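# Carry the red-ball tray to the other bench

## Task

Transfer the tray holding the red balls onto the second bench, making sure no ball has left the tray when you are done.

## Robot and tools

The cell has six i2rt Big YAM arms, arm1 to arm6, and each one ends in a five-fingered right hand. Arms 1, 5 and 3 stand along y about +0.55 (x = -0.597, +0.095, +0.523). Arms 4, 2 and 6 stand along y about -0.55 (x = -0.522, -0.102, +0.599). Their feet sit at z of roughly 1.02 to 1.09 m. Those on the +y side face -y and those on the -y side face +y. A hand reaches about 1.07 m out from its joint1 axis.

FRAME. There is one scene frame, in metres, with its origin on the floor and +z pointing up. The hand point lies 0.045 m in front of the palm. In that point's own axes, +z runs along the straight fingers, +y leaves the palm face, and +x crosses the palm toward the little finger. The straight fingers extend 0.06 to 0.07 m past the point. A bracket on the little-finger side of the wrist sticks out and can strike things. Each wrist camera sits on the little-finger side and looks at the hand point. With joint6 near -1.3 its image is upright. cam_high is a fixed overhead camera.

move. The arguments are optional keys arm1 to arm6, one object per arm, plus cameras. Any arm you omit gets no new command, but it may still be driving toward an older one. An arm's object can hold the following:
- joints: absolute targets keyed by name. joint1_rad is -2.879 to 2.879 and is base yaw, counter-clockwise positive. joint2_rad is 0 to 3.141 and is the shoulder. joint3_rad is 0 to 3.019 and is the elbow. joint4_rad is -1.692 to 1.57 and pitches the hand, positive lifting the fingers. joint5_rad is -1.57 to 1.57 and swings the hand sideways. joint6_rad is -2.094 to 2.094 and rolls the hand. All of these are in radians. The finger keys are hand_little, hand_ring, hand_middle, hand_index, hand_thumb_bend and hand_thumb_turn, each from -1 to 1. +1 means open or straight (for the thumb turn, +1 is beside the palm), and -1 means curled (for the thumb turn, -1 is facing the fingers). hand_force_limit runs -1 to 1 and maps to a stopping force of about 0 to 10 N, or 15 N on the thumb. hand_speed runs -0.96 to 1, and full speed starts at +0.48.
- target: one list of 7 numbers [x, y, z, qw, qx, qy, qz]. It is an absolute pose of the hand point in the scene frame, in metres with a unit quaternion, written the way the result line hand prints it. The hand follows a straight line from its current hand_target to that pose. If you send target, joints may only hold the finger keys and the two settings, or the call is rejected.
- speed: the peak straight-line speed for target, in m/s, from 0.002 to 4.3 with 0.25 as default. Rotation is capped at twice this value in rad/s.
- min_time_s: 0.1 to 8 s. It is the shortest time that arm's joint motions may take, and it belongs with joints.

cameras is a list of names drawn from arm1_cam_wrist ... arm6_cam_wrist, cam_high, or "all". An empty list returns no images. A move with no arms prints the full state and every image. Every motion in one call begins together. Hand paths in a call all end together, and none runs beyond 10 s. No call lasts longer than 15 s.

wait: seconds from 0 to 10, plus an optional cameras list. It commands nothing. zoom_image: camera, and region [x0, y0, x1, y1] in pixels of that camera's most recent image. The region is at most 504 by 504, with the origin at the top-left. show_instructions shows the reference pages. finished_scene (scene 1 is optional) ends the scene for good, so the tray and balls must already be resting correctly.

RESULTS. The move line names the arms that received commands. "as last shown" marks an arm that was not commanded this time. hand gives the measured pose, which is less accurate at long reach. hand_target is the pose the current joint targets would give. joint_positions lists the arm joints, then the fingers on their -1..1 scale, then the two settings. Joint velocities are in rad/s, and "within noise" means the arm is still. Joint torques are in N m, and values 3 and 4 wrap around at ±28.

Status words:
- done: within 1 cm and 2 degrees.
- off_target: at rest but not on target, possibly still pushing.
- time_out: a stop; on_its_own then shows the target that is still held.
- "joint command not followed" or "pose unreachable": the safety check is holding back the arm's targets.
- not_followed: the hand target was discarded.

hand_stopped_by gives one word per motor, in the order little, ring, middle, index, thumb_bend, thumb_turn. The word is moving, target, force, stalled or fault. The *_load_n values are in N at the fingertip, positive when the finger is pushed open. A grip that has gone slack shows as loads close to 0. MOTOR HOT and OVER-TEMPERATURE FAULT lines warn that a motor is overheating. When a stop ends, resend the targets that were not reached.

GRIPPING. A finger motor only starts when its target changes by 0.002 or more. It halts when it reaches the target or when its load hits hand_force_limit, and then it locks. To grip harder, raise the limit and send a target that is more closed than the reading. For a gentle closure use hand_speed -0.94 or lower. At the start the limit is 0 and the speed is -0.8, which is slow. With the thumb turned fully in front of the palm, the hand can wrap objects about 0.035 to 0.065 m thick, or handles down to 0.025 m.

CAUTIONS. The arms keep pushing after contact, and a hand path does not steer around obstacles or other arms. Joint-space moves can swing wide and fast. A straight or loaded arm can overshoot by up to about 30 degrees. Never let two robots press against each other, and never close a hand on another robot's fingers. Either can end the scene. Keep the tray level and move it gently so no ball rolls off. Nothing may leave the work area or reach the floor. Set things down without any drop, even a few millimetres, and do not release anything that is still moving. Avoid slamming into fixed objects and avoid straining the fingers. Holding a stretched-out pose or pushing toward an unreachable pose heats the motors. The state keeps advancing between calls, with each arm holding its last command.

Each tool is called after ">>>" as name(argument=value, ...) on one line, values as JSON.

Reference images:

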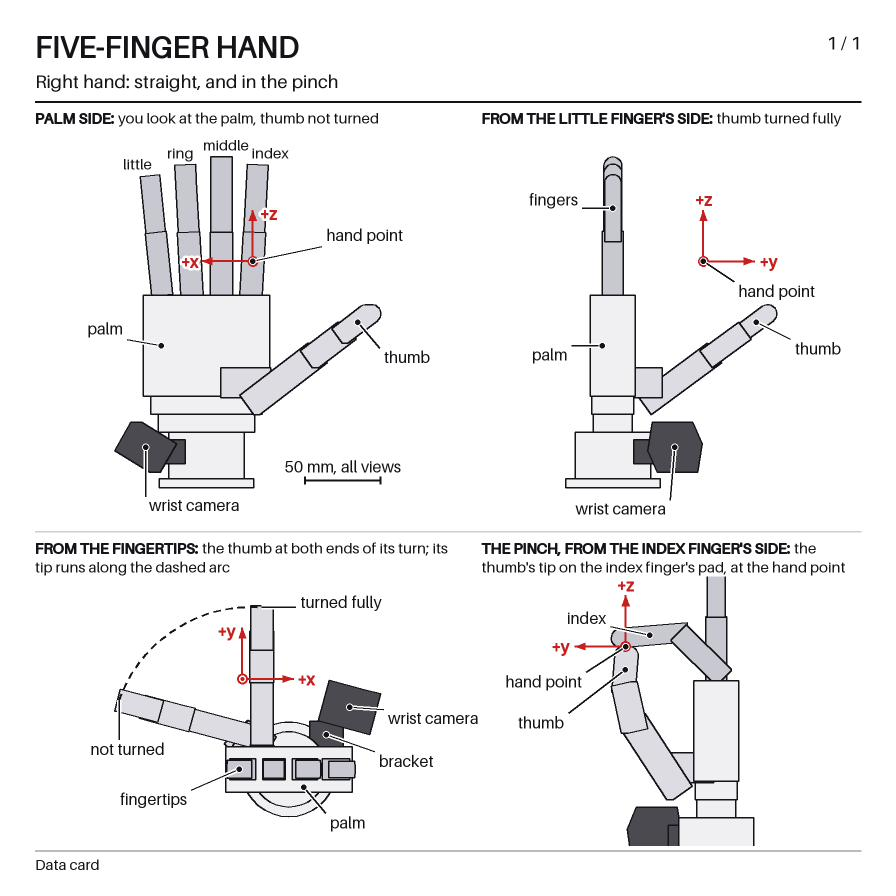

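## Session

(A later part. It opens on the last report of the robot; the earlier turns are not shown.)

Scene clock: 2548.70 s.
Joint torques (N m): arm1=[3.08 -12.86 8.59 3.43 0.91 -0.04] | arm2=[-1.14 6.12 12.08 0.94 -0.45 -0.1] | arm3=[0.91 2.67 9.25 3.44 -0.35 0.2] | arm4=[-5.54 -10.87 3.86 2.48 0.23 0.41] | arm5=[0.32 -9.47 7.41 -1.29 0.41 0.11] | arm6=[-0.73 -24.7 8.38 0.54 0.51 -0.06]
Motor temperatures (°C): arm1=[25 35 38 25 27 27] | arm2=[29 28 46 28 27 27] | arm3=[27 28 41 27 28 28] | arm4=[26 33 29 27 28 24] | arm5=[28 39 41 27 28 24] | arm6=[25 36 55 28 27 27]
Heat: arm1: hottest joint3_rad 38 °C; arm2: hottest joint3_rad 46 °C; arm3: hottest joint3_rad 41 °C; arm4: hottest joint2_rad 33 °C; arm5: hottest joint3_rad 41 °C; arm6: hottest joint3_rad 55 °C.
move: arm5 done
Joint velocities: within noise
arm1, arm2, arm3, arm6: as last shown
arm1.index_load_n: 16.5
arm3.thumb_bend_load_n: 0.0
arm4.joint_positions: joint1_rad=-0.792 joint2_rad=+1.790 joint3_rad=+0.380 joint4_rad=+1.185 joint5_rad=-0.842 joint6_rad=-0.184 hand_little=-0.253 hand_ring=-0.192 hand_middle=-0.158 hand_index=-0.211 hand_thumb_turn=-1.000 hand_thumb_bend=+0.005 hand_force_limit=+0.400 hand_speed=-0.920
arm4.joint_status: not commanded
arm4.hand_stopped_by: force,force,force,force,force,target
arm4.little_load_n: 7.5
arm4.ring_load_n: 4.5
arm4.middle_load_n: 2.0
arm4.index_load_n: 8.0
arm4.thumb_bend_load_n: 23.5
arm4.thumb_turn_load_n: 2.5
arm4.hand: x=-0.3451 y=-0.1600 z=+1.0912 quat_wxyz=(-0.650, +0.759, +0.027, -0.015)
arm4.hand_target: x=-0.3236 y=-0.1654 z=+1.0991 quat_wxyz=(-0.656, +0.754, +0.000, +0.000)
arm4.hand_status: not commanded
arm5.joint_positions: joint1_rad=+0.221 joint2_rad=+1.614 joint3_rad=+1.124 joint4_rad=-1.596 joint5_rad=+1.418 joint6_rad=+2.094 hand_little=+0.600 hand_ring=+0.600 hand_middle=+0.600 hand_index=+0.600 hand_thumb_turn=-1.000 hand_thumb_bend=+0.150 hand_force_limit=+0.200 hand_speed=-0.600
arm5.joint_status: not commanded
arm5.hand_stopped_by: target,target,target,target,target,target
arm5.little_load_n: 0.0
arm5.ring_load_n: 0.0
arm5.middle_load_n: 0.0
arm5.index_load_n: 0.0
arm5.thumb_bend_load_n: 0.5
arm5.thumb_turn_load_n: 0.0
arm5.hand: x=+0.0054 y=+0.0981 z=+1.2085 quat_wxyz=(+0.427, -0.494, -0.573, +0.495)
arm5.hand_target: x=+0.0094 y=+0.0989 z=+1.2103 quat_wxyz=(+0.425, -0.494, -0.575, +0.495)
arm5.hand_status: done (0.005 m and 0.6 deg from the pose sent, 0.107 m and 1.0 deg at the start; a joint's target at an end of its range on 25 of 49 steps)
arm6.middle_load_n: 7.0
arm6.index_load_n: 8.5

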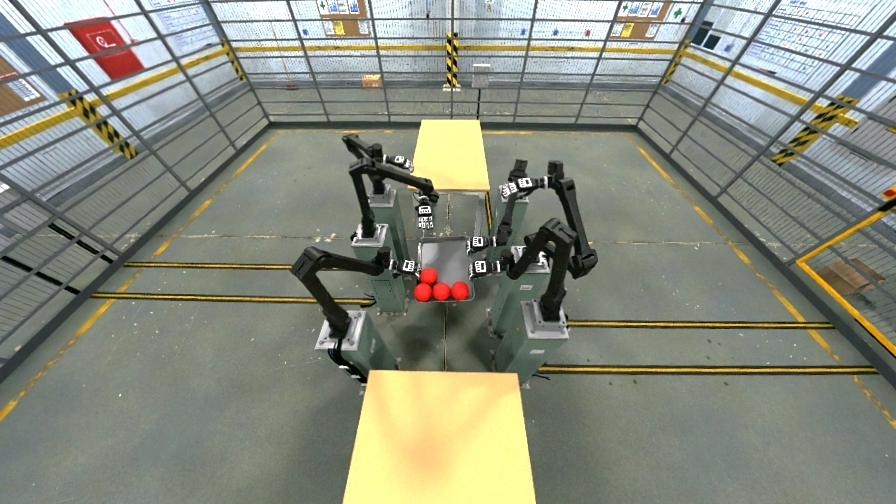

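>>> move(arm5={"target":[0.09,0.36,1.50,0,0,0.7548,-0.6560],"speed":0.35}, cameras=["cam_high"])

>>> move(arm3={"target":[0.10,0.29,1.25,0,0,0.7548,-0.6560],"speed":0.3}, cameras=["cam_high"])

Scene clock: 2564.20 s.
Joint torques (N m): arm1=[2.96 -12.75 8.68 3.49 0.91 -0.03] | arm2=[-1.26 6.01 12.14 0.91 -0.45 -0.1] | arm3=[0.79 3.02 9.07 3.26 -0.38 0.24] | arm4=[-5.42 -10.87 3.86 2.47 0.23 0.4] | arm5=[0.62 5.13 10.22 0.28 0.36 -0.24] | arm6=[-0.73 -24.7 8.38 0.54 0.51 -0.07]
Motor temperatures (°C): arm1=[25 35 38 25 27 27] | arm2=[29 28 46 28 27 27] | arm3=[27 27 40 27 27 28] | arm4=[26 33 29 27 28 24] | arm5=[28 39 41 27 27 24] | arm6=[25 36 55 28 27 27]
Heat: arm1: hottest joint3_rad 38 °C; arm2: hottest joint3_rad 46 °C; arm3: hottest joint3_rad 40 °C; arm4: hottest joint2_rad 33 °C; arm5: hottest joint3_rad 41 °C; arm6: hottest joint3_rad 55 °C.
move: arm5 off_target
Joint velocities: within noise
arm1, arm2, arm3, arm4, arm6: as last shown
arm3.middle_load_n: 0.0
arm4.ring_load_n: 5.0
arm4.index_load_n: 7.5
arm5.joint_positions: joint1_rad=+1.491 joint2_rad=+0.305 joint3_rad=+1.115 joint4_rad=-1.692 joint5_rad=+1.498 joint6_rad=+0.838 hand_little=+0.600 hand_ring=+0.600 hand_middle=+0.600 hand_index=+0.600 hand_thumb_turn=-1.000 hand_thumb_bend=+0.150 hand_force_limit=+0.200 hand_speed=-0.600
arm5.joint_status: not commanded
arm5.hand_stopped_by: target,target,target,target,target,target
arm5.little_load_n: 0.0
arm5.ring_load_n: 0.0
arm5.middle_load_n: 0.0
arm5.index_load_n: 0.0
arm5.thumb_bend_load_n: 0.0
arm5.thumb_turn_load_n: 0.0
arm5.hand: x=+0.1039 y=+0.3602 z=+1.4905 quat_wxyz=(+0.020, +0.000, -0.729, +0.685)
arm5.hand_target: x=+0.0937 y=+0.3616 z=+1.5015 quat_wxyz=(+0.008, -0.001, -0.730, +0.684)
arm5.hand_status: off_target (0.017 m and 5.0 deg from the pose sent, 0.401 m and 81.5 deg at the start; pose on its path clipped on 51 of 115 steps; a joint's target at an end of its range on 84 of 115 steps)
arm6.ring_load_n: 4.0
arm6.index_load_n: 8.0
arm6.thumb_bend_load_n: 23.5

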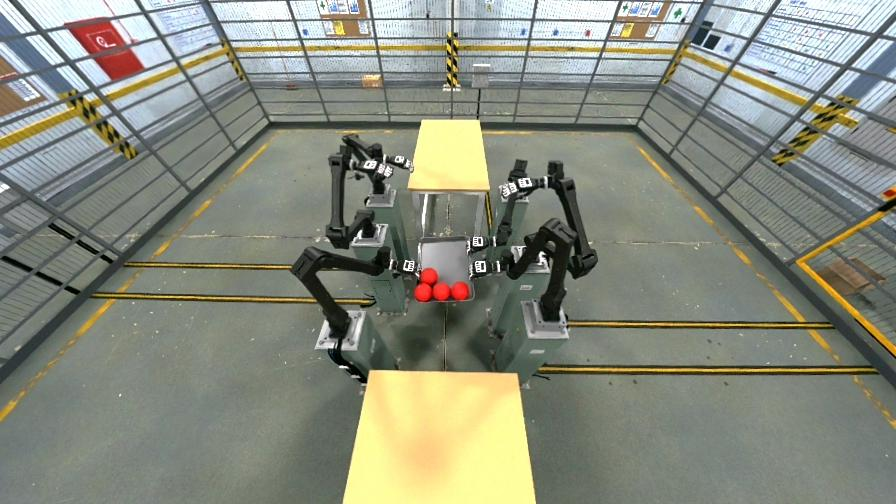

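Scene clock: 2566.83 s.
Joint torques (N m): arm1=[3.14 -12.75 8.77 3.48 0.91 -0.03] | arm2=[-1.14 5.89 12.05 0.9 -0.45 -0.1] | arm3=[1.67 -13.27 10.65 1.09 -0.89 -0.32] | arm4=[-5.48 -10.81 3.85 2.48 0.23 0.4] | arm5=[0.5 5.07 10.1 0.21 0.34 -0.26] | arm6=[-0.73 -24.7 8.38 0.54 0.51 -0.07]
Motor temperatures (°C): arm1=[25 35 38 25 27 27] | arm2=[29 28 46 28 27 27] | arm3=[27 27 40 27 27 28] | arm4=[26 33 29 27 28 24] | arm5=[28 39 41 27 27 24] | arm6=[25 36 55 28 27 27]
Heat: arm1: hottest joint3_rad 38 °C; arm2: hottest joint3_rad 46 °C; arm3: hottest joint3_rad 40 °C; arm4: hottest joint2_rad 33 °C; arm5: hottest joint3_rad 41 °C; arm6: hottest joint3_rad 55 °C.
move: arm3 off_target
Joint velocities: within noise
arm1.joint_positions: joint1_rad=+0.999 joint2_rad=+1.560 joint3_rad=+0.581 joint4_rad=+0.628 joint5_rad=+0.978 joint6_rad=+0.219 hand_little=-0.180 hand_ring=-0.138 hand_middle=-0.033 hand_index=-0.143 hand_thumb_turn=-1.000 hand_thumb_bend=+0.007 hand_force_limit=+0.400 hand_speed=-0.920
arm1.joint_status: not commanded
arm1.hand_stopped_by: force,force,force,force,force,target
arm1.little_load_n: 2.0
arm1.ring_load_n: 13.0
arm1.middle_load_n: 0.0
arm1.index_load_n: 16.5
arm1.thumb_bend_load_n: 31.5
arm1.thumb_turn_load_n: 5.0
arm1.hand: x=-0.2730 y=+0.1661 z=+1.0836 quat_wxyz=(+0.037, +0.016, -0.772, +0.634)
arm1.hand_target: x=-0.2457 y=+0.1700 z=+1.1180 quat_wxyz=(-0.001, +0.000, -0.755, +0.655)
arm1.hand_status: not commanded
arm2, arm4, arm5, arm6: as last shown
arm3.joint_positions: joint1_rad=-1.446 joint2_rad=+1.542 joint3_rad=+0.927 joint4_rad=-0.113 joint5_rad=-1.353 joint6_rad=-0.666 hand_little=+0.250 hand_ring=+0.250 hand_middle=+0.250 hand_index=+0.250 hand_thumb_turn=-1.000 hand_thumb_bend=+0.000 hand_force_limit=+0.000 hand_speed=+0.000
arm3.joint_status: not commanded
arm3.hand_stopped_by: target,target,target,target,target,target
arm3.little_load_n: 0.0
arm3.ring_load_n: 0.0
arm3.middle_load_n: 0.0
arm3.index_load_n: 0.0
arm3.thumb_bend_load_n: 0.5
arm3.thumb_turn_load_n: 0.0
arm3.hand: x=+0.1136 y=+0.2958 z=+1.2410 quat_wxyz=(-0.015, -0.023, -0.755, +0.655)
arm3.hand_target: x=+0.1026 y=+0.2921 z=+1.2483 quat_wxyz=(-0.007, -0.008, -0.754, +0.657)
arm3.hand_status: off_target (0.017 m and 3.1 deg from the pose sent, 0.363 m and 0.8 deg at the start)
arm4.index_load_n: 8.0
arm4.thumb_bend_load_n: 23.0
arm5.joint_positions: joint1_rad=+1.491 joint2_rad=+0.305 joint3_rad=+1.115 joint4_rad=-1.692 joint5_rad=+1.496 joint6_rad=+0.836 hand_little=+0.600 hand_ring=+0.600 hand_middle=+0.600 hand_index=+0.600 hand_thumb_turn=-1.000 hand_thumb_bend=+0.150 hand_force_limit=+0.200 hand_speed=-0.600
arm5.ring_load_n: -0.5
arm5.middle_load_n: -0.5
arm5.hand: x=+0.1040 y=+0.3603 z=+1.4902 quat_wxyz=(+0.021, +0.001, -0.729, +0.684)
arm5.hand_target: x=+0.0938 y=+0.3617 z=+1.5012 quat_wxyz=(+0.008, -0.001, -0.730, +0.684)
arm6.ring_load_n: 4.5
arm6.middle_load_n: 6.5
arm6.thumb_bend_load_n: 24.0

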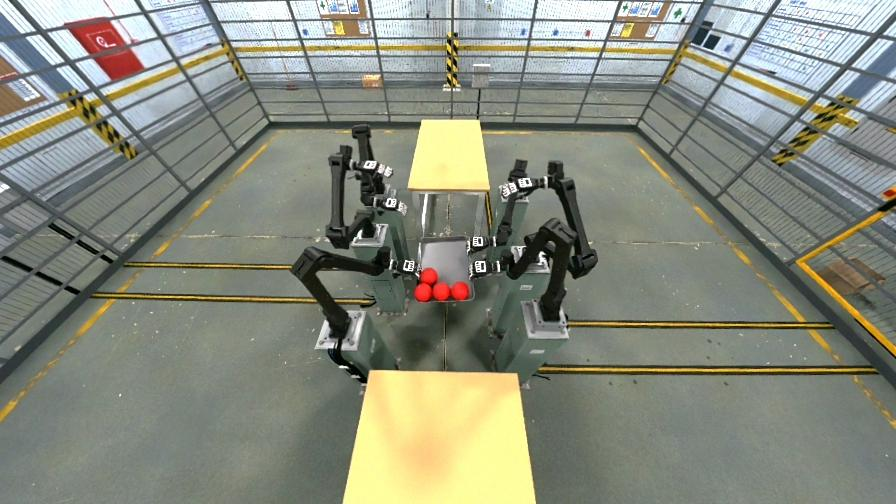

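>>> move(arm3={"target":[-0.10,0.205,1.19,0,0,0.7548,-0.6560],"speed":0.2}, cameras=["arm3_cam_wrist","cam_high"])

Scene clock: 2576.17 s.
Joint torques (N m): arm1=[2.9 -12.4 8.73 3.54 0.92 -0.04] | arm2=[-1.03 6.12 12.07 0.91 -0.45 -0.09] | arm3=[2.26 -24.23 11.08 2.25 -0.56 0.26] | arm4=[-5.48 -10.87 3.88 2.47 0.23 0.4] | arm5=[0.03 3.96 10.37 0.29 0.32 -0.27] | arm6=[-0.79 -24.7 8.36 0.54 0.52 -0.07]
Motor temperatures (°C): arm1=[25 35 38 25 27 27] | arm2=[29 28 46 28 27 27] | arm3=[27 27 40 27 27 29] | arm4=[26 33 29 27 28 24] | arm5=[28 39 42 27 27 24] | arm6=[25 37 55 28 27 27]
Heat: arm1: hottest joint3_rad 38 °C; arm2: hottest joint3_rad 46 °C; arm3: hottest joint3_rad 40 °C; arm4: hottest joint2_rad 33 °C; arm5: hottest joint3_rad 42 °C; arm6: hottest joint3_rad 55 °C.
move: arm3 off_target
Joint velocities: within noise
arm1, arm2, arm4, arm5, arm6: as last shown
arm1.index_load_n: 17.0
arm2.thumb_bend_load_n: 0.5
arm3.joint_positions: joint1_rad=-1.369 joint2_rad=+2.105 joint3_rad=+1.561 joint4_rad=-0.051 joint5_rad=-1.293 joint6_rad=-0.574 hand_little=+0.250 hand_ring=+0.250 hand_middle=+0.250 hand_index=+0.250 hand_thumb_turn=-1.000 hand_thumb_bend=+0.000 hand_force_limit=+0.000 hand_speed=+0.000
arm3.joint_status: not commanded
arm3.hand_stopped_by: target,target,target,target,target,target
arm3.little_load_n: 0.0
arm3.ring_load_n: 0.0
arm3.middle_load_n: 0.0
arm3.index_load_n: 0.0
arm3.thumb_bend_load_n: 0.5
arm3.thumb_turn_load_n: 0.0
arm3.hand: x=-0.0898 y=+0.2137 z=+1.1781 quat_wxyz=(-0.003, -0.002, -0.759, +0.652)
arm3.hand_target: x=-0.0998 y=+0.2058 z=+1.1864 quat_wxyz=(+0.002, +0.004, -0.756, +0.655)
arm3.hand_status: off_target (0.018 m and 0.8 deg from the pose sent, 0.238 m and 3.1 deg at the start)
arm4.thumb_bend_load_n: 23.5
arm5.little_load_n: -0.5
arm5.ring_load_n: 0.0
arm5.middle_load_n: 0.0
arm6.ring_load_n: 4.0
arm3_cam_wrist: T_world_to_cam=[[-0.24077, 0.09221, -0.96619, 1.10278], [0.8319, 0.5324, -0.1565, 0.15042], [0.49997, -0.84145, -0.20489, 0.58068]] pos_world=[-0.14994, 0.30684, 1.20802]

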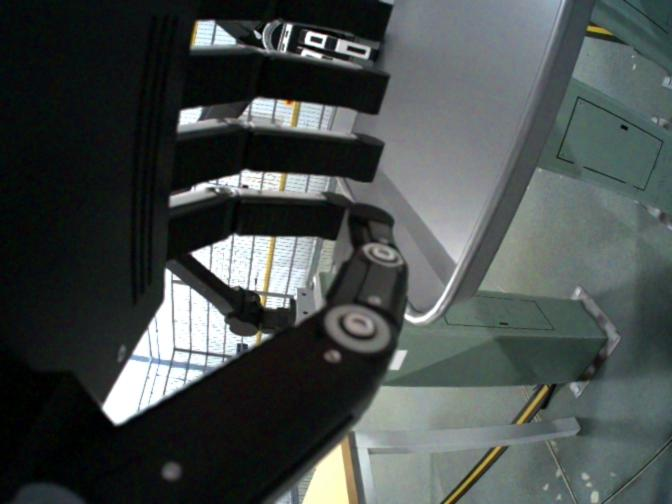

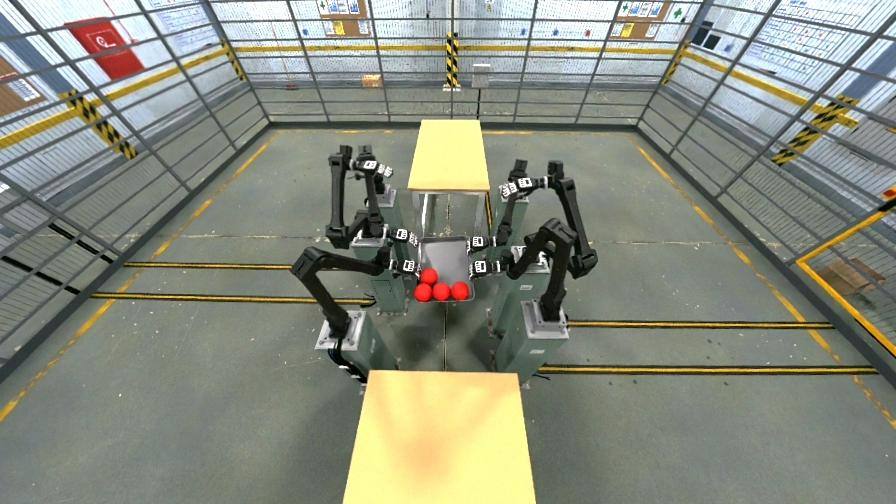

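>>> move(arm3={"target":[-0.103,0.182,1.143,0,0,0.7548,-0.6560],"speed":0.1}, cameras=["arm3_cam_wrist"])

Scene clock: 2591.40 s.
Joint torques (N m): arm1=[2.9 -12.75 8.77 3.62 0.9 -0.06] | arm2=[-1.14 6.01 12.07 0.92 -0.44 -0.1] | arm3=[1.2 -24.06 10.56 2.99 -0.36 0.22] | arm4=[-5.48 -10.93 3.88 2.47 0.23 0.4] | arm5=[1.03 4.31 10.24 0.44 0.26 -0.21] | arm6=[-0.73 -24.7 8.36 0.54 0.52 -0.06]
Motor temperatures (°C): arm1=[25 35 38 25 27 27] | arm2=[29 28 46 28 27 27] | arm3=[27 29 41 27 27 29] | arm4=[26 33 29 27 28 24] | arm5=[28 38 43 27 26 24] | arm6=[25 37 55 28 27 27]
Heat: arm1: hottest joint3_rad 38 °C; arm2: hottest joint3_rad 46 °C; arm3: hottest joint3_rad 41 °C; arm4: hottest joint2_rad 33 °C; arm5: hottest joint3_rad 43 °C; arm6: hottest joint3_rad 55 °C.
move: arm3 off_target
Joint velocities: within noise
arm1, arm2, arm4, arm5, arm6: as last shown
arm1.index_load_n: 16.5
arm2.thumb_bend_load_n: 0.0
arm3.joint_positions: joint1_rad=-1.332 joint2_rad=+2.191 joint3_rad=+1.564 joint4_rad=+0.076 joint5_rad=-1.267 joint6_rad=-0.507 hand_little=+0.250 hand_ring=+0.250 hand_middle=+0.250 hand_index=+0.250 hand_thumb_turn=-1.000 hand_thumb_bend=+0.000 hand_force_limit=+0.000 hand_speed=+0.000
arm3.joint_status: not commanded
arm3.hand_stopped_by: target,target,target,target,target,target
arm3.little_load_n: 0.0
arm3.ring_load_n: 0.0
arm3.middle_load_n: 0.0
arm3.index_load_n: 0.0
arm3.thumb_bend_load_n: -0.5
arm3.thumb_turn_load_n: 0.0
arm3.hand: x=-0.0890 y=+0.1881 z=+1.1321 quat_wxyz=(-0.012, -0.007, -0.759, +0.650)
arm3.hand_target: x=-0.1018 y=+0.1815 z=+1.1434 quat_wxyz=(+0.000, +0.001, -0.755, +0.655)
arm3.hand_status: off_target (0.019 m and 1.8 deg from the pose sent, 0.049 m and 0.8 deg at the start)
arm4.little_load_n: 7.0
arm4.middle_load_n: 2.5
arm4.thumb_turn_load_n: 3.0
arm5.little_load_n: 0.0
arm6.middle_load_n: 7.0
arm3_cam_wrist: T_world_to_cam=[[-0.22185, 0.09407, -0.97053, 1.06703], [0.83246, 0.53655, -0.13828, 0.13487], [0.50773, -0.83861, -0.19734, 0.54099]] pos_world=[-0.15024, 0.28094, 1.16099]

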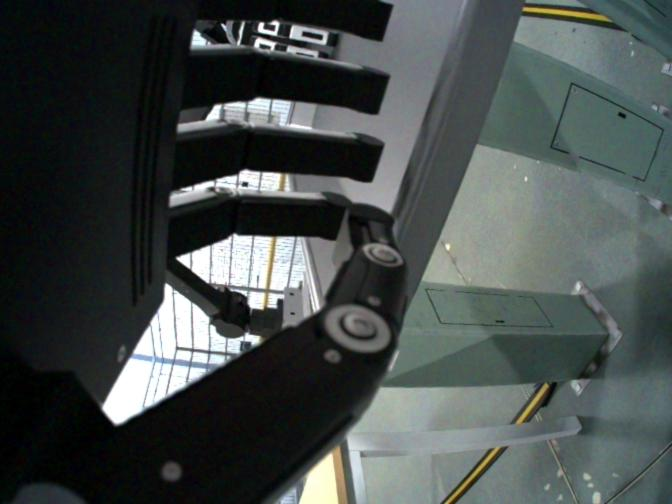

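>>> move(arm3={"target":[-0.103,0.178,1.108,0,0,0.7548,-0.6560],"speed":0.08}, cameras=["arm3_cam_wrist"])

Scene clock: 2603.70 s.
Joint torques (N m): arm1=[3.02 -13.33 8.49 3.52 0.89 -0.02] | arm2=[-1.08 6.12 12.11 0.91 -0.44 -0.1] | arm3=[2.67 -23.06 9.98 3.1 -0.44 0.25] | arm4=[-5.48 -10.87 3.82 2.48 0.23 0.4] | arm5=[1.14 4.6 10.33 0.17 0.3 -0.31] | arm6=[-0.73 -24.88 8.38 0.53 0.52 -0.07]
Motor temperatures (°C): arm1=[25 35 38 25 27 27] | arm2=[29 28 46 28 27 27] | arm3=[27 29 41 27 27 29] | arm4=[26 33 29 27 28 24] | arm5=[28 38 44 27 26 24] | arm6=[25 37 55 28 27 27]
Heat: arm1: hottest joint3_rad 38 °C; arm2: hottest joint3_rad 46 °C; arm3: hottest joint3_rad 41 °C; arm4: hottest joint2_rad 33 °C; arm5: hottest joint3_rad 44 °C; arm6: hottest joint3_rad 55 °C.
move: arm3 off_target
Joint velocities: within noise
arm1, arm2, arm4, arm5: as last shown
arm1.joint_positions: joint1_rad=+1.001 joint2_rad=+1.564 joint3_rad=+0.582 joint4_rad=+0.628 joint5_rad=+0.978 joint6_rad=+0.219 hand_little=-0.180 hand_ring=-0.138 hand_middle=-0.033 hand_index=-0.143 hand_thumb_turn=-1.000 hand_thumb_bend=+0.007 hand_force_limit=+0.400 hand_speed=-0.920
arm1.index_load_n: 17.0
arm1.thumb_bend_load_n: 32.0
arm1.thumb_turn_load_n: 5.5
arm1.hand: x=-0.2721 y=+0.1664 z=+1.0821 quat_wxyz=(+0.037, +0.018, -0.773, +0.633)
arm1.hand_target: x=-0.2451 y=+0.1702 z=+1.1178 quat_wxyz=(-0.001, +0.000, -0.755, +0.655)
arm2.middle_load_n: -0.5
arm3.joint_positions: joint1_rad=-1.335 joint2_rad=+2.243 joint3_rad=+1.564 joint4_rad=+0.148 joint5_rad=-1.262 joint6_rad=-0.487 hand_little=+0.250 hand_ring=+0.250 hand_middle=+0.250 hand_index=+0.250 hand_thumb_turn=-1.000 hand_thumb_bend=+0.000 hand_force_limit=+0.000 hand_speed=+0.000
arm3.joint_status: not commanded
arm3.hand_stopped_by: target,target,target,target,target,target
arm3.little_load_n: 0.0
arm3.ring_load_n: 0.0
arm3.middle_load_n: 0.0
arm3.index_load_n: 0.0
arm3.thumb_bend_load_n: 0.0
arm3.thumb_turn_load_n: 0.0
arm3.hand: x=-0.0935 y=+0.1888 z=+1.1033 quat_wxyz=(-0.009, -0.011, -0.758, +0.652)
arm3.hand_target: x=-0.1029 y=+0.1804 z=+1.1075 quat_wxyz=(-0.002, -0.005, -0.755, +0.655)
arm3.hand_status: off_target (0.015 m and 1.7 deg from the pose sent, 0.030 m and 1.8 deg at the start)
arm4.joint_positions: joint1_rad=-0.792 joint2_rad=+1.790 joint3_rad=+0.382 joint4_rad=+1.185 joint5_rad=-0.842 joint6_rad=-0.184 hand_little=-0.253 hand_ring=-0.192 hand_middle=-0.158 hand_index=-0.211 hand_thumb_turn=-1.000 hand_thumb_bend=+0.005 hand_force_limit=+0.400 hand_speed=-0.920
arm4.ring_load_n: 4.5
arm4.middle_load_n: 2.0
arm4.thumb_bend_load_n: 23.0
arm4.thumb_turn_load_n: 2.5
arm4.hand: x=-0.3446 y=-0.1595 z=+1.0915 quat_wxyz=(-0.651, +0.759, +0.028, -0.014)
arm4.hand_target: x=-0.3233 y=-0.1651 z=+1.0993 quat_wxyz=(-0.657, +0.754, +0.000, +0.000)
arm6.joint_positions: joint1_rad=+1.236 joint2_rad=+2.374 joint3_rad=+1.997 joint4_rad=-0.095 joint5_rad=+1.247 joint6_rad=+0.470 hand_little=-0.152 hand_ring=-0.146 hand_middle=-0.130 hand_index=-0.191 hand_thumb_turn=-1.000 hand_thumb_bend=+0.000 hand_force_limit=+0.400 hand_speed=-0.920
arm6.joint_status: not commanded
arm6.hand_stopped_by: force,force,force,force,force,target
arm6.little_load_n: 0.0
arm6.ring_load_n: 4.0
arm6.middle_load_n: 6.5
arm6.index_load_n: 8.0
arm6.thumb_bend_load_n: 23.5
arm6.thumb_turn_load_n: 0.0
arm6.hand: x=-0.1626 y=-0.1362 z=+1.1337 quat_wxyz=(-0.656, +0.755, -0.005, +0.001)
arm6.hand_target: x=-0.1660 y=-0.1419 z=+1.1400 quat_wxyz=(-0.656, +0.755, +0.000, +0.000)
arm6.hand_status: not commanded
arm3_cam_wrist: T_world_to_cam=[[-0.221, 0.09351, -0.97078, 1.03854], [0.83782, 0.52772, -0.1399, 0.13817], [0.49922, -0.84426, -0.19497, 0.53583]] pos_world=[-0.15374, 0.28235, 1.13199]

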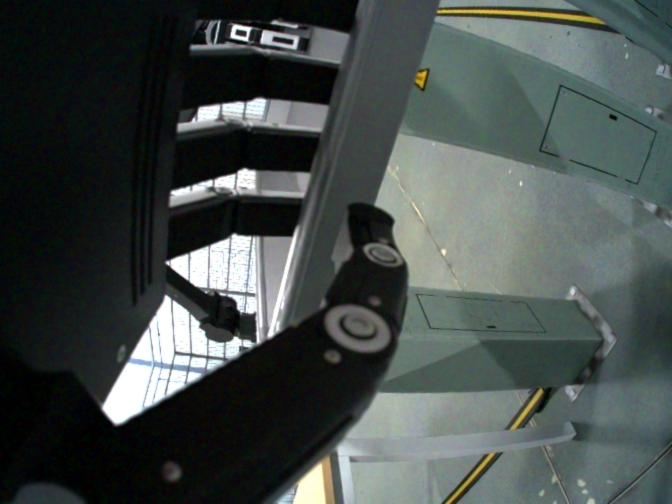

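>>> move(arm3={"target":[-0.103,0.153,1.112,0,0,0.7548,-0.6560],"speed":0.06}, cameras=["arm3_cam_wrist"])

Scene clock: 2614.70 s.
Joint torques (N m): arm1=[2.49 -12.81 8.55 3.48 0.92 -0.08] | arm2=[-1.08 5.95 12.08 0.91 -0.45 -0.11] | arm3=[3.84 -24.12 10.91 3.15 -0.34 0.17] | arm4=[-5.42 -10.93 3.81 2.48 0.23 0.4] | arm5=[-0.32 4.31 10.09 0.29 0.31 -0.25] | arm6=[-0.73 -24.7 8.36 0.54 0.52 -0.06]
Motor temperatures (°C): arm1=[25 35 38 25 27 27] | arm2=[29 28 46 28 27 27] | arm3=[27 29 42 27 26 29] | arm4=[26 33 29 27 28 24] | arm5=[28 38 44 27 26 24] | arm6=[25 37 54 28 27 27]
Heat: arm1: hottest joint3_rad 38 °C; arm2: hottest joint3_rad 46 °C; arm3: hottest joint3_rad 42 °C; arm4: hottest joint2_rad 33 °C; arm5: hottest joint3_rad 44 °C; arm6: hottest joint3_rad 54 °C.
move: arm3 off_target
Joint velocities: within noise
arm1, arm2, arm4, arm5, arm6: as last shown
arm1.joint_positions: joint1_rad=+1.001 joint2_rad=+1.564 joint3_rad=+0.584 joint4_rad=+0.628 joint5_rad=+0.978 joint6_rad=+0.218 hand_little=-0.180 hand_ring=-0.138 hand_middle=-0.033 hand_index=-0.143 hand_thumb_turn=-1.000 hand_thumb_bend=+0.007 hand_force_limit=+0.400 hand_speed=-0.920
arm1.little_load_n: 1.5
arm1.ring_load_n: 12.5
arm1.index_load_n: 17.5
arm1.thumb_bend_load_n: 31.5
arm1.hand: x=-0.2717 y=+0.1660 z=+1.0827 quat_wxyz=(+0.037, +0.018, -0.773, +0.633)
arm1.hand_target: x=-0.2454 y=+0.1700 z=+1.1179 quat_wxyz=(-0.001, +0.000, -0.755, +0.655)
arm2.little_load_n: -0.5
arm2.middle_load_n: 0.0
arm3.joint_positions: joint1_rad=-1.303 joint2_rad=+2.249 joint3_rad=+1.581 joint4_rad=+0.174 joint5_rad=-1.233 joint6_rad=-0.450 hand_little=+0.250 hand_ring=+0.250 hand_middle=+0.250 hand_index=+0.250 hand_thumb_turn=-1.000 hand_thumb_bend=+0.001 hand_force_limit=+0.000 hand_speed=+0.000
arm3.joint_status: not commanded
arm3.hand_stopped_by: target,target,target,target,target,target
arm3.little_load_n: 0.0
arm3.ring_load_n: 0.0
arm3.middle_load_n: 0.0
arm3.index_load_n: 0.0
arm3.thumb_bend_load_n: 1.5
arm3.thumb_turn_load_n: 0.5
arm3.hand: x=-0.0928 y=+0.1668 z=+1.1065 quat_wxyz=(-0.008, -0.009, -0.760, +0.650)
arm3.hand_target: x=-0.1026 y=+0.1536 z=+1.1124 quat_wxyz=(+0.000, +0.001, -0.755, +0.656)
arm3.hand_status: off_target (0.018 m and 1.6 deg from the pose sent, 0.038 m and 1.7 deg at the start)
arm4.joint_positions: joint1_rad=-0.792 joint2_rad=+1.790 joint3_rad=+0.380 joint4_rad=+1.185 joint5_rad=-0.842 joint6_rad=-0.184 hand_little=-0.253 hand_ring=-0.192 hand_middle=-0.158 hand_index=-0.211 hand_thumb_turn=-1.000 hand_thumb_bend=+0.005 hand_force_limit=+0.400 hand_speed=-0.920
arm4.little_load_n: 6.0
arm4.ring_load_n: 4.0
arm4.index_load_n: 8.5
arm4.hand: x=-0.3451 y=-0.1600 z=+1.0912 quat_wxyz=(-0.650, +0.759, +0.027, -0.015)
arm4.hand_target: x=-0.3240 y=-0.1655 z=+1.0989 quat_wxyz=(-0.656, +0.755, +0.000, +0.000)
arm5.little_load_n: -0.5
arm5.thumb_bend_load_n: 0.5
arm6.joint_positions: joint1_rad=+1.236 joint2_rad=+2.374 joint3_rad=+1.997 joint4_rad=-0.095 joint5_rad=+1.247 joint6_rad=+0.469 hand_little=-0.152 hand_ring=-0.146 hand_middle=-0.130 hand_index=-0.191 hand_thumb_turn=-1.000 hand_thumb_bend=+0.000 hand_force_limit=+0.400 hand_speed=-0.920
arm6.ring_load_n: 2.5
arm6.middle_load_n: 5.0
arm6.index_load_n: 7.5
arm6.thumb_bend_load_n: 24.0
arm6.hand: x=-0.1625 y=-0.1362 z=+1.1337 quat_wxyz=(-0.656, +0.755, -0.004, +0.002)
arm3_cam_wrist: T_world_to_cam=[[-0.22394, 0.09656, -0.96981, 1.04192], [0.83685, 0.52907, -0.14056, 0.15005], [0.49953, -0.84306, -0.19928, 0.52207]] pos_world=[-0.15304, 0.26015, 1.1356]

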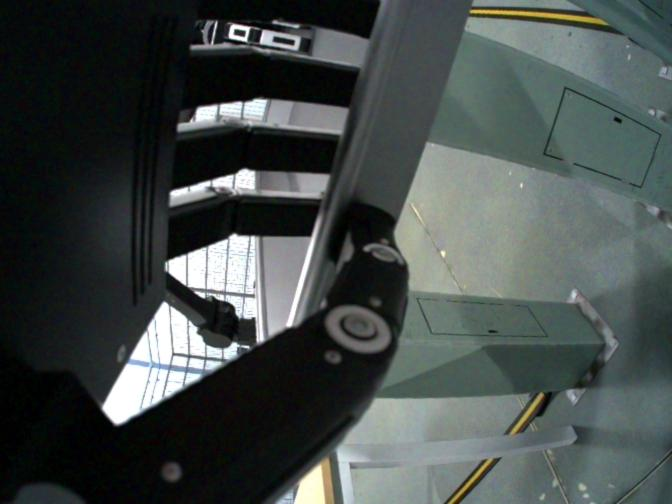

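>>> move(arm3={"joints":{"hand_little":-0.5,"hand_ring":-0.5,"hand_middle":-0.5,"hand_index":-0.5,"hand_speed":-0.90,"hand_force_limit":-0.6}}, cameras=["arm3_cam_wrist","cam_high"])

Scene clock: 2654.97 s.
Joint torques (N m): arm1=[3.25 -13.27 8.42 3.34 0.92 -0.05] | arm2=[-1.03 5.89 12.12 0.9 -0.45 -0.1] | arm3=[2.9 -23.24 10.58 3.1 -0.27 0.24] | arm4=[-5.48 -10.93 3.82 2.48 0.23 0.4] | arm5=[0.91 5.13 10.32 0.16 0.32 -0.24] | arm6=[-0.73 -24.7 8.36 0.55 0.52 -0.06]
Motor temperatures (°C): arm1=[25 35 37 25 28 27] | arm2=[29 28 47 28 27 27] | arm3=[27 33 42 27 26 28] | arm4=[26 33 29 27 28 24] | arm5=[27 37 45 27 26 24] | arm6=[25 38 54 28 27 27]
Heat: arm1: hottest joint3_rad 37 °C; arm2: hottest joint3_rad 47 °C; arm3: hottest joint3_rad 42 °C; arm4: hottest joint2_rad 33 °C; arm5: hottest joint3_rad 45 °C; arm6: hottest joint3_rad 54 °C.
move: arm3 off_target
Joint velocities: within noise
arm1, arm4, arm5, arm6: as last shown
arm2.joint_positions: joint1_rad=-1.211 joint2_rad=+0.327 joint3_rad=+1.026 joint4_rad=-1.056 joint5_rad=-1.150 joint6_rad=-0.288 hand_little=+0.600 hand_ring=+0.600 hand_middle=+0.600 hand_index=+0.600 hand_thumb_turn=-1.000 hand_thumb_bend=+0.150 hand_force_limit=+0.200 hand_speed=-0.600
arm2.joint_status: not commanded
arm2.hand_stopped_by: target,target,target,target,target,target
arm2.little_load_n: 0.0
arm2.ring_load_n: 0.0
arm2.middle_load_n: 0.0
arm2.index_load_n: -0.5
arm2.thumb_bend_load_n: 0.0
arm2.thumb_turn_load_n: 0.0
arm2.hand: x=-0.1003 y=-0.3579 z=+1.4892 quat_wxyz=(-0.655, +0.756, -0.007, -0.011)
arm2.hand_target: x=-0.1016 y=-0.3595 z=+1.5010 quat_wxyz=(-0.657, +0.754, +0.000, -0.001)
arm2.hand_status: not commanded
arm3.joint_positions: joint1_rad=-1.303 joint2_rad=+2.249 joint3_rad=+1.581 joint4_rad=+0.176 joint5_rad=-1.233 joint6_rad=-0.453 hand_little=-0.168 hand_ring=-0.093 hand_middle=+0.214 hand_index=+0.018 hand_thumb_turn=-1.000 hand_thumb_bend=+0.002 hand_force_limit=-0.600 hand_speed=-0.900
arm3.joint_status: hand_little off_target (ended at -0.168, target -0.500); hand_ring off_target (ended at -0.093, target -0.500); hand_middle off_target (ended at +0.214, target -0.500); hand_index off_target (ended at +0.018, target -0.500); the others done
arm3.hand_stopped_by: force,force,force,force,target,target
arm3.little_load_n: 2.5
arm3.ring_load_n: 1.0
arm3.middle_load_n: 0.0
arm3.index_load_n: 0.0
arm3.thumb_bend_load_n: 7.0
arm3.thumb_turn_load_n: 1.0
arm3.hand: x=-0.0932 y=+0.1667 z=+1.1065 quat_wxyz=(-0.006, -0.008, -0.759, +0.651)
arm3.hand_target: x=-0.1029 y=+0.1537 z=+1.1120 quat_wxyz=(+0.002, +0.003, -0.755, +0.655)
arm3.hand_status: not commanded
arm4.little_load_n: 6.5
arm5.thumb_bend_load_n: 0.0
arm6.index_load_n: 7.0
arm3_cam_wrist: T_world_to_cam=[[-0.22839, 0.09596, -0.96883, 1.04054], [0.83595, 0.52941, -0.14463, 0.15471], [0.49903, -0.84292, -0.20113, 0.52414]] pos_world=[-0.15324, 0.26005, 1.1359]

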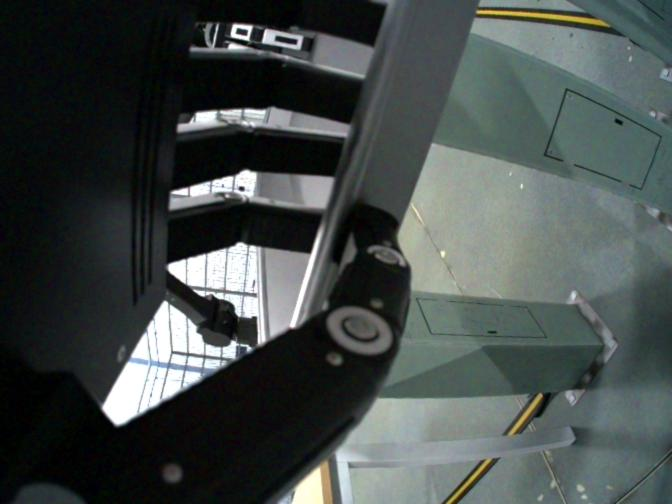

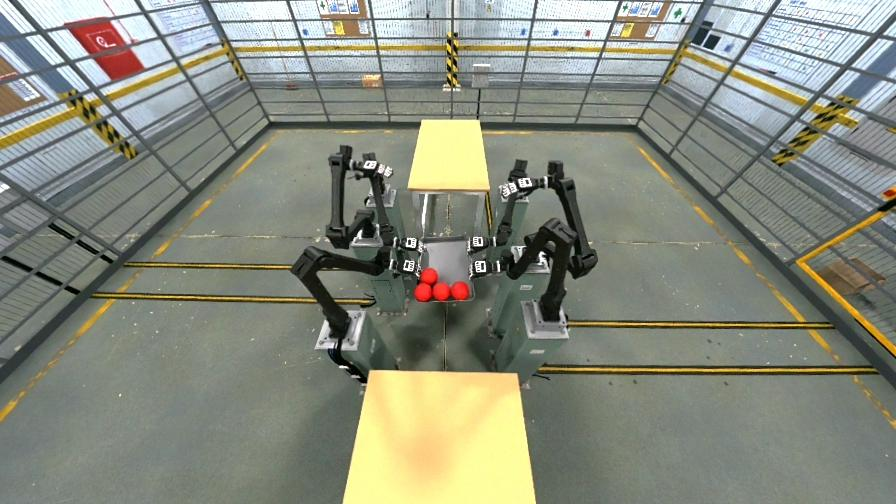

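>>> move(arm3={"joints":{"hand_little":-0.6,"hand_ring":-0.6,"hand_middle":-0.6,"hand_index":-0.6,"hand_thumb_bend":-0.2,"hand_speed":-0.92,"hand_force_limit":0.2}})

>>> move(arm3={"joints":{"hand_little":-0.65,"hand_ring":-0.65,"hand_middle":-0.65,"hand_index":-0.65,"hand_thumb_bend":-0.25,"hand_speed":-0.92,"hand_force_limit":0.4}}, cameras=["arm3_cam_wrist","cam_high"])

>>> zoom_image(camera="cam_high", region=[350, 200, 550, 340])

Scene clock: 2665.17 s.
Joint torques (N m): arm1=[3.14 -12.86 8.49 3.41 0.9 -0.03] | arm2=[-0.91 6.01 12.05 0.9 -0.45 -0.1] | arm3=[2.67 -24 10.66 2.92 -0.24 0.23] | arm4=[-5.48 -10.93 3.81 2.48 0.24 0.4] | arm5=[0.5 4.48 10.26 0.21 0.3 -0.22] | arm6=[-0.73 -24.7 8.38 0.54 0.52 -0.05]
Motor temperatures (°C): arm1=[25 35 36 25 28 27] | arm2=[29 28 47 28 27 27] | arm3=[27 33 43 27 26 28] | arm4=[26 33 29 27 28 24] | arm5=[27 37 45 27 26 24] | arm6=[25 38 54 28 27 27]
Heat: arm1: hottest joint3_rad 36 °C; arm2: hottest joint3_rad 47 °C; arm3: hottest joint3_rad 43 °C; arm4: hottest joint2_rad 33 °C; arm5: hottest joint3_rad 45 °C; arm6: hottest joint3_rad 54 °C.
move: arm3 off_target
Joint velocities: within noise
arm1, arm2, arm5, arm6: as last shown
arm1.joint_positions: joint1_rad=+1.001 joint2_rad=+1.564 joint3_rad=+0.584 joint4_rad=+0.628 joint5_rad=+0.978 joint6_rad=+0.216 hand_little=-0.180 hand_ring=-0.138 hand_middle=-0.033 hand_index=-0.143 hand_thumb_turn=-1.000 hand_thumb_bend=+0.007 hand_force_limit=+0.400 hand_speed=-0.920
arm1.ring_load_n: 12.0
arm1.hand: x=-0.2717 y=+0.1661 z=+1.0826 quat_wxyz=(+0.038, +0.018, -0.773, +0.633)
arm1.hand_target: x=-0.2458 y=+0.1701 z=+1.1175 quat_wxyz=(+0.000, +0.001, -0.755, +0.655)
arm2.ring_load_n: -0.5
arm2.index_load_n: 0.0
arm2.thumb_bend_load_n: 0.5
arm3.joint_positions: joint1_rad=-1.303 joint2_rad=+2.249 joint3_rad=+1.584 joint4_rad=+0.180 joint5_rad=-1.238 joint6_rad=-0.449 hand_little=-0.188 hand_ring=-0.136 hand_middle=+0.143 hand_index=-0.165 hand_thumb_turn=-1.000 hand_thumb_bend=+0.002 hand_force_limit=+0.200 hand_speed=-0.920
arm3.joint_status: hand_little off_target (ended at -0.188, target -0.600); hand_ring off_target (ended at -0.136, target -0.600); hand_middle off_target (ended at +0.143, target -0.600); hand_index off_target (ended at -0.165, target -0.600); hand_thumb_bend off_target (ended at +0.002, target -0.200); the others done
arm3.hand_stopped_by: force,force,force,force,force,target
arm3.little_load_n: 1.0
arm3.ring_load_n: 3.0
arm3.middle_load_n: 3.5
arm3.index_load_n: 8.0
arm3.thumb_bend_load_n: 16.0
arm3.thumb_turn_load_n: 1.5
arm3.hand: x=-0.0937 y=+0.1662 z=+1.1087 quat_wxyz=(-0.007, -0.006, -0.758, +0.652)
arm3.hand_target: x=-0.1024 y=+0.1535 z=+1.1129 quat_wxyz=(+0.000, +0.003, -0.755, +0.656)
arm3.hand_status: not commanded
arm4.joint_positions: joint1_rad=-0.792 joint2_rad=+1.790 joint3_rad=+0.380 joint4_rad=+1.185 joint5_rad=-0.842 joint6_rad=-0.184 hand_little=-0.253 hand_ring=-0.192 hand_middle=-0.158 hand_index=-0.211 hand_thumb_turn=-1.000 hand_thumb_bend=+0.005 hand_force_limit=+0.400 hand_speed=-0.920
arm4.joint_status: not commanded
arm4.hand_stopped_by: force,force,force,force,force,target
arm4.little_load_n: 6.0
arm4.ring_load_n: 4.0
arm4.middle_load_n: 2.0
arm4.index_load_n: 8.5
arm4.thumb_bend_load_n: 23.5
arm4.thumb_turn_load_n: 2.5
arm4.hand: x=-0.3451 y=-0.1600 z=+1.0912 quat_wxyz=(-0.650, +0.759, +0.027, -0.015)
arm4.hand_target: x=-0.3240 y=-0.1655 z=+1.0991 quat_wxyz=(-0.656, +0.754, +0.000, +0.000)
arm4.hand_status: not commanded
arm5.little_load_n: 0.0
arm6.ring_load_n: 2.0
arm6.middle_load_n: 5.5
arm6.index_load_n: 7.5
pictures: none

Scene clock: 2665.77 s.
Joint torques (N m): arm1=[3.08 -13.57 8.35 3.54 0.89 -0.06] | arm2=[-1.08 6.01 12.07 0.92 -0.44 -0.1] | arm3=[2.08 -23.47 10.24 2.91 -0.1 0.24] | arm4=[-5.42 -11.05 3.81 2.48 0.23 0.4] | arm5=[0.67 3.6 10.41 0.31 0.34 -0.24] | arm6=[-0.73 -24.7 8.36 0.54 0.52 -0.05]
Motor temperatures (°C): arm1=[25 35 36 25 28 27] | arm2=[29 28 47 28 27 27] | arm3=[27 33 43 27 26 28] | arm4=[26 33 29 27 28 24] | arm5=[27 37 45 27 26 24] | arm6=[25 38 54 28 27 27]
Heat: arm1: hottest joint3_rad 36 °C; arm2: hottest joint3_rad 47 °C; arm3: hottest joint3_rad 43 °C; arm4: hottest joint2_rad 33 °C; arm5: hottest joint3_rad 45 °C; arm6: hottest joint3_rad 54 °C.
move: arm3 off_target
Joint velocities: within noise
arm1, arm2, arm4, arm6: as last shown
arm1.joint_positions: joint1_rad=+1.001 joint2_rad=+1.564 joint3_rad=+0.584 joint4_rad=+0.628 joint5_rad=+0.978 joint6_rad=+0.218 hand_little=-0.181 hand_ring=-0.138 hand_middle=-0.033 hand_index=-0.143 hand_thumb_turn=-1.000 hand_thumb_bend=+0.007 hand_force_limit=+0.400 hand_speed=-0.920
arm1.little_load_n: 1.0
arm1.thumb_bend_load_n: 31.0
arm1.thumb_turn_load_n: 6.0
arm1.hand: x=-0.2717 y=+0.1660 z=+1.0827 quat_wxyz=(+0.037, +0.018, -0.773, +0.633)
arm1.hand_target: x=-0.2460 y=+0.1701 z=+1.1173 quat_wxyz=(+0.000, +0.001, -0.756, +0.655)
arm2.ring_load_n: 0.0
arm2.thumb_bend_load_n: 0.0
arm3.joint_positions: joint1_rad=-1.302 joint2_rad=+2.249 joint3_rad=+1.585 joint4_rad=+0.183 joint5_rad=-1.245 joint6_rad=-0.453 hand_little=-0.230 hand_ring=-0.156 hand_middle=+0.093 hand_index=-0.165 hand_thumb_turn=-1.000 hand_thumb_bend=+0.003 hand_force_limit=+0.400 hand_speed=-0.920
arm3.joint_status: hand_little off_target (ended at -0.230, target -0.650); hand_ring off_target (ended at -0.156, target -0.650); hand_middle off_target (ended at +0.093, target -0.650); hand_index off_target (ended at -0.165, target -0.650); hand_thumb_bend off_target (ended at +0.003, target -0.250); the others done
arm3.hand_stopped_by: force,force,force,force,force,target
arm3.little_load_n: 6.5
arm3.ring_load_n: 3.5
arm3.middle_load_n: 6.5
arm3.index_load_n: 4.5
arm3.thumb_bend_load_n: 21.0
arm3.thumb_turn_load_n: 2.5
arm3.hand: x=-0.0929 y=+0.1649 z=+1.1100 quat_wxyz=(-0.007, +0.000, -0.757, +0.654)
arm3.hand_target: x=-0.1015 y=+0.1528 z=+1.1131 quat_wxyz=(+0.000, +0.007, -0.754, +0.657)
arm3.hand_status: not commanded
arm4.joint_positions: joint1_rad=-0.792 joint2_rad=+1.792 joint3_rad=+0.380 joint4_rad=+1.185 joint5_rad=-0.842 joint6_rad=-0.184 hand_little=-0.253 hand_ring=-0.192 hand_middle=-0.158 hand_index=-0.211 hand_thumb_turn=-1.000 hand_thumb_bend=+0.005 hand_force_limit=+0.400 hand_speed=-0.920
arm4.little_load_n: 5.5
arm4.thumb_turn_load_n: 3.0
arm4.hand: x=-0.3452 y=-0.1601 z=+1.0906 quat_wxyz=(-0.650, +0.759, +0.027, -0.015)
arm4.hand_target: x=-0.3240 y=-0.1656 z=+1.0987 quat_wxyz=(-0.656, +0.755, +0.000, -0.001)
arm5.joint_positions: joint1_rad=+1.491 joint2_rad=+0.305 joint3_rad=+1.115 joint4_rad=-1.692 joint5_rad=+1.496 joint6_rad=+0.836 hand_little=+0.600 hand_ring=+0.600 hand_middle=+0.600 hand_index=+0.600 hand_thumb_turn=-1.000 hand_thumb_bend=+0.150 hand_force_limit=+0.200 hand_speed=-0.600
arm5.joint_status: not commanded
arm5.hand_stopped_by: target,target,target,target,target,target
arm5.little_load_n: 0.0
arm5.ring_load_n: 0.0
arm5.middle_load_n: -0.5
arm5.index_load_n: 0.0
arm5.thumb_bend_load_n: 0.0
arm5.thumb_turn_load_n: 0.0
arm5.hand: x=+0.1040 y=+0.3603 z=+1.4902 quat_wxyz=(+0.021, +0.001, -0.729, +0.684)
arm5.hand_target: x=+0.0938 y=+0.3617 z=+1.5012 quat_wxyz=(+0.008, -0.001, -0.730, +0.684)
arm5.hand_status: not commanded
arm6.joint_positions: joint1_rad=+1.236 joint2_rad=+2.374 joint3_rad=+1.997 joint4_rad=-0.095 joint5_rad=+1.247 joint6_rad=+0.467 hand_little=-0.152 hand_ring=-0.146 hand_middle=-0.130 hand_index=-0.191 hand_thumb_turn=-1.000 hand_thumb_bend=+0.000 hand_force_limit=+0.400 hand_speed=-0.920
arm6.thumb_bend_load_n: 24.5
arm6.hand: x=-0.1624 y=-0.1362 z=+1.1336 quat_wxyz=(-0.656, +0.755, -0.004, +0.002)
arm6.hand_target: x=-0.1660 y=-0.1419 z=+1.1399 quat_wxyz=(-0.656, +0.755, +0.000, +0.000)
arm3_cam_wrist: T_world_to_cam=[[-0.23924, 0.08422, -0.9673, 1.04343], [0.82782, 0.53831, -0.15788, 0.16855], [0.50742, -0.83853, -0.1985, 0.52036]] pos_world=[-0.15394, 0.25773, 1.13921]

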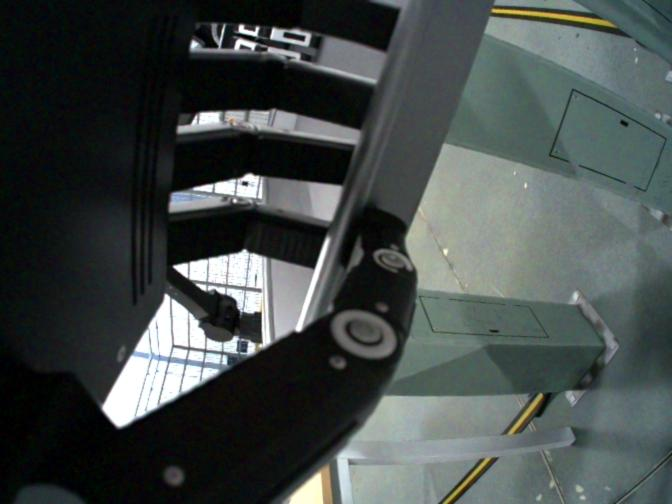

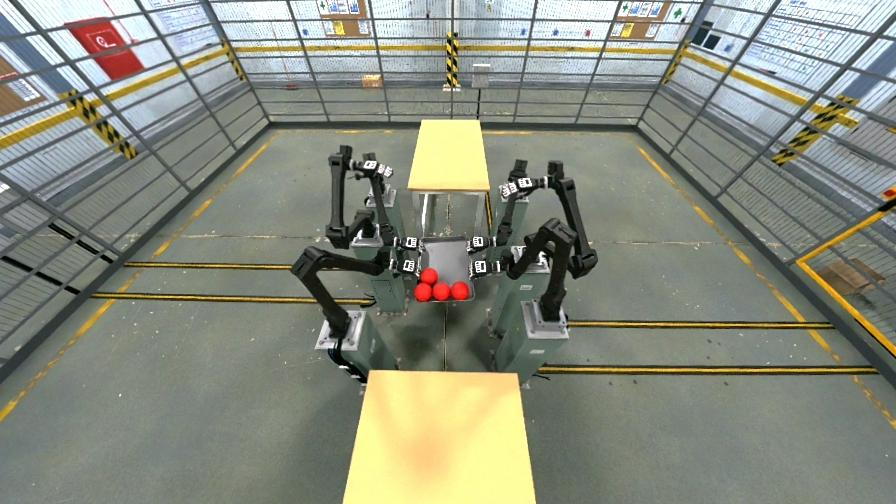

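Scaled by 2.520.

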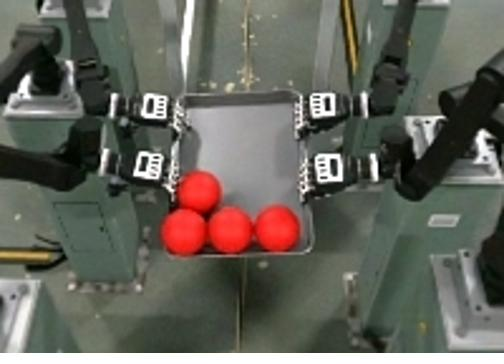

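>>> move(arm1={"target":[-0.146,0.170,1.125,0,0,0.7548,-0.6560],"speed":0.05}, arm4={"target":[-0.224,-0.166,1.099,0.6561,-0.7547,0,0],"speed":0.05}, arm6={"target":[-0.066,-0.142,1.140,0.6561,-0.7547,0,0],"speed":0.05}, arm3={"target":[-0.002,0.154,1.121,0,0,0.7548,-0.6560],"speed":0.05}, cameras=["arm3_cam_wrist","cam_high"])

>>> zoom_image(camera="cam_high", region=[350, 200, 550, 340])

Scene clock: 2681.80 s.
Joint torques (N m): arm1=[3.31 -16.5 10.35 1.94 1.32 0.03] | arm2=[-1.2 6.01 12.08 0.96 -0.44 -0.1] | arm3=[1.38 -24.12 6.46 2.99 0.21 0.29] | arm4=[-4.54 -12.86 6.8 1.58 0.08 0.46] | arm5=[0.85 4.37 10.18 0.24 0.39 -0.19] | arm6=[-1.38 -23 6.08 1.68 0.49 -0.1]
Motor temperatures (°C): arm1=[25 35 36 25 28 27] | arm2=[29 27 47 28 27 27] | arm3=[27 34 41 27 26 28] | arm4=[26 33 29 27 28 24] | arm5=[27 37 45 27 26 24] | arm6=[25 38 54 28 27 27]
Heat: arm1: hottest joint3_rad 36 °C; arm2: hottest joint3_rad 47 °C; arm3: hottest joint3_rad 41 °C; arm4: hottest joint2_rad 33 °C; arm5: hottest joint3_rad 45 °C; arm6: hottest joint3_rad 54 °C.
move: arm1 off_target; arm3 off_target; arm4 off_target; arm6 off_target
Joint velocities: within noise
arm1.joint_positions: joint1_rad=+1.108 joint2_rad=+1.725 joint3_rad=+0.823 joint4_rad=+0.517 joint5_rad=+1.077 joint6_rad=+0.273 hand_little=-0.181 hand_ring=-0.138 hand_middle=-0.033 hand_index=-0.143 hand_thumb_turn=-1.000 hand_thumb_bend=+0.007 hand_force_limit=+0.400 hand_speed=-0.920
arm1.joint_status: not commanded
arm1.hand_stopped_by: force,force,force,force,force,target
arm1.little_load_n: 0.5
arm1.ring_load_n: 10.0
arm1.middle_load_n: 0.0
arm1.index_load_n: 17.5
arm1.thumb_bend_load_n: 29.0
arm1.thumb_turn_load_n: 6.0
arm1.hand: x=-0.1758 y=+0.1593 z=+1.0852 quat_wxyz=(+0.032, +0.017, -0.768, +0.640)
arm1.hand_target: x=-0.1469 y=+0.1690 z=+1.1245 quat_wxyz=(-0.001, -0.001, -0.754, +0.656)
arm1.hand_status: off_target (0.051 m and 4.8 deg from the pose sent, 0.133 m and 5.8 deg at the start)
arm2, arm5: as last shown
arm2.little_load_n: -0.5
arm3.joint_positions: joint1_rad=-1.245 joint2_rad=+2.090 joint3_rad=+1.257 joint4_rad=+0.398 joint5_rad=-1.198 joint6_rad=-0.396 hand_little=-0.230 hand_ring=-0.157 hand_middle=+0.093 hand_index=-0.165 hand_thumb_turn=-1.000 hand_thumb_bend=+0.003 hand_force_limit=+0.400 hand_speed=-0.920
arm3.joint_status: not commanded
arm3.hand_stopped_by: force,force,force,force,force,target
arm3.little_load_n: 4.5
arm3.ring_load_n: 2.5
arm3.middle_load_n: 4.5
arm3.index_load_n: 5.5
arm3.thumb_bend_load_n: 20.0
arm3.thumb_turn_load_n: 3.0
arm3.hand: x=+0.0016 y=+0.1592 z=+1.1084 quat_wxyz=(-0.011, +0.001, -0.758, +0.652)
arm3.hand_target: x=-0.0016 y=+0.1536 z=+1.1224 quat_wxyz=(+0.000, +0.002, -0.755, +0.655)
arm3.hand_status: off_target (0.014 m and 1.4 deg from the pose sent, 0.092 m and 0.8 deg at the start)
arm4.joint_positions: joint1_rad=-0.973 joint2_rad=+1.859 joint3_rad=+0.575 joint4_rad=+1.010 joint5_rad=-1.006 joint6_rad=-0.250 hand_little=-0.253 hand_ring=-0.192 hand_middle=-0.158 hand_index=-0.211 hand_thumb_turn=-1.000 hand_thumb_bend=+0.005 hand_force_limit=+0.400 hand_speed=-0.920
arm4.joint_status: not commanded
arm4.hand_stopped_by: force,force,force,force,force,target
arm4.little_load_n: 7.5
arm4.ring_load_n: 5.5
arm4.middle_load_n: 3.0
arm4.index_load_n: 7.0
arm4.thumb_bend_load_n: 25.0
arm4.thumb_turn_load_n: 2.0
arm4.hand: x=-0.2500 y=-0.1627 z=+1.0878 quat_wxyz=(-0.652, +0.758, +0.023, -0.010)
arm4.hand_target: x=-0.2245 y=-0.1649 z=+1.0988 quat_wxyz=(-0.657, +0.754, +0.000, +0.000)
arm4.hand_status: off_target (0.029 m and 3.0 deg from the pose sent, 0.122 m and 3.7 deg at the start)
arm5.middle_load_n: 0.0
arm5.index_load_n: -0.5
arm6.joint_positions: joint1_rad=+1.202 joint2_rad=+2.154 joint3_rad=+1.564 joint4_rad=+0.144 joint5_rad=+1.209 joint6_rad=+0.427 hand_little=-0.152 hand_ring=-0.146 hand_middle=-0.130 hand_index=-0.191 hand_thumb_turn=-1.000 hand_thumb_bend=+0.000 hand_force_limit=+0.400 hand_speed=-0.920
arm6.joint_status: not commanded
arm6.hand_stopped_by: force,force,force,force,force,target
arm6.little_load_n: 0.0
arm6.ring_load_n: 1.0
arm6.middle_load_n: 6.5
arm6.index_load_n: 9.0
arm6.thumb_bend_load_n: 25.5
arm6.thumb_turn_load_n: 1.5
arm6.hand: x=-0.0684 y=-0.1422 z=+1.1274 quat_wxyz=(-0.653, +0.758, +0.002, +0.004)
arm6.hand_target: x=-0.0661 y=-0.1423 z=+1.1419 quat_wxyz=(-0.656, +0.755, -0.002, -0.001)
arm6.hand_status: off_target (0.013 m and 0.7 deg from the pose sent, 0.097 m and 0.5 deg at the start)
arm3_cam_wrist: T_world_to_cam=[[-0.23419, 0.08848, -0.96815, 1.06515], [0.82573, 0.54374, -0.15005, 0.08347], [0.51314, -0.83458, -0.2004, 0.46881]] pos_world=[-0.06004, 0.25163, 1.13771]

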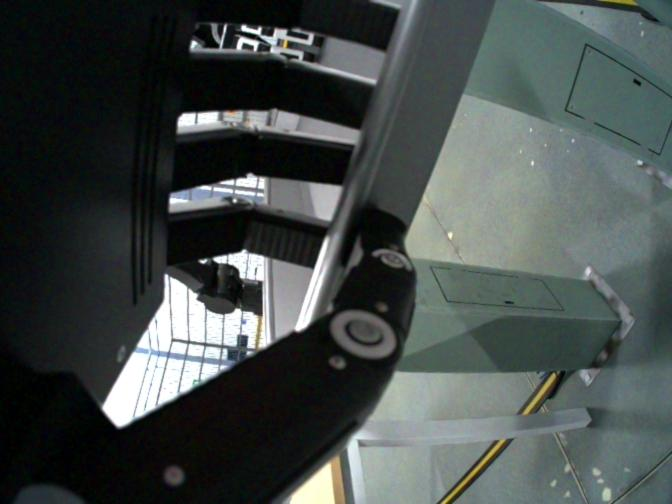

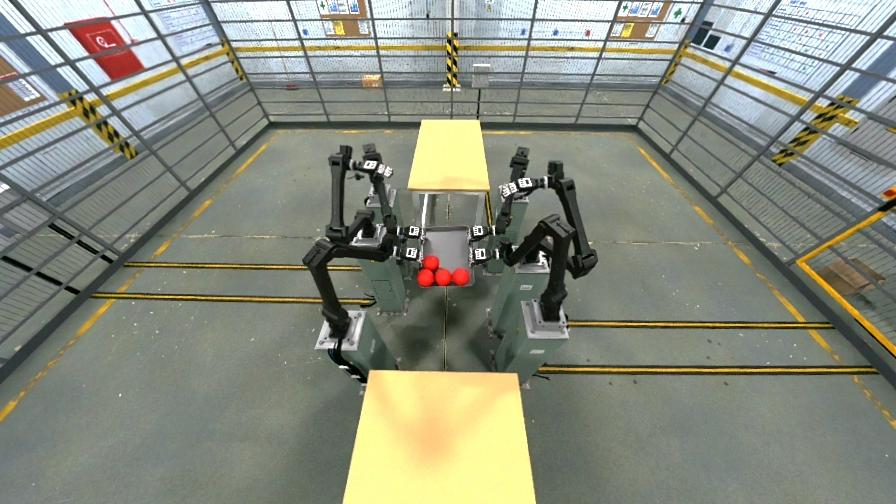

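Scaled by 2.520.

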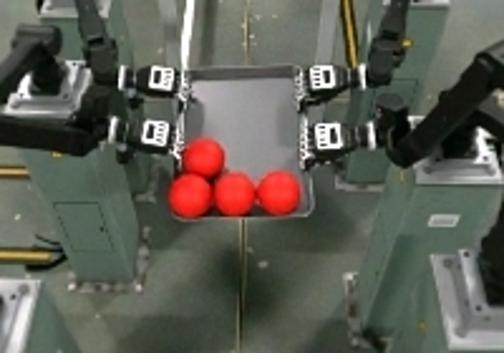

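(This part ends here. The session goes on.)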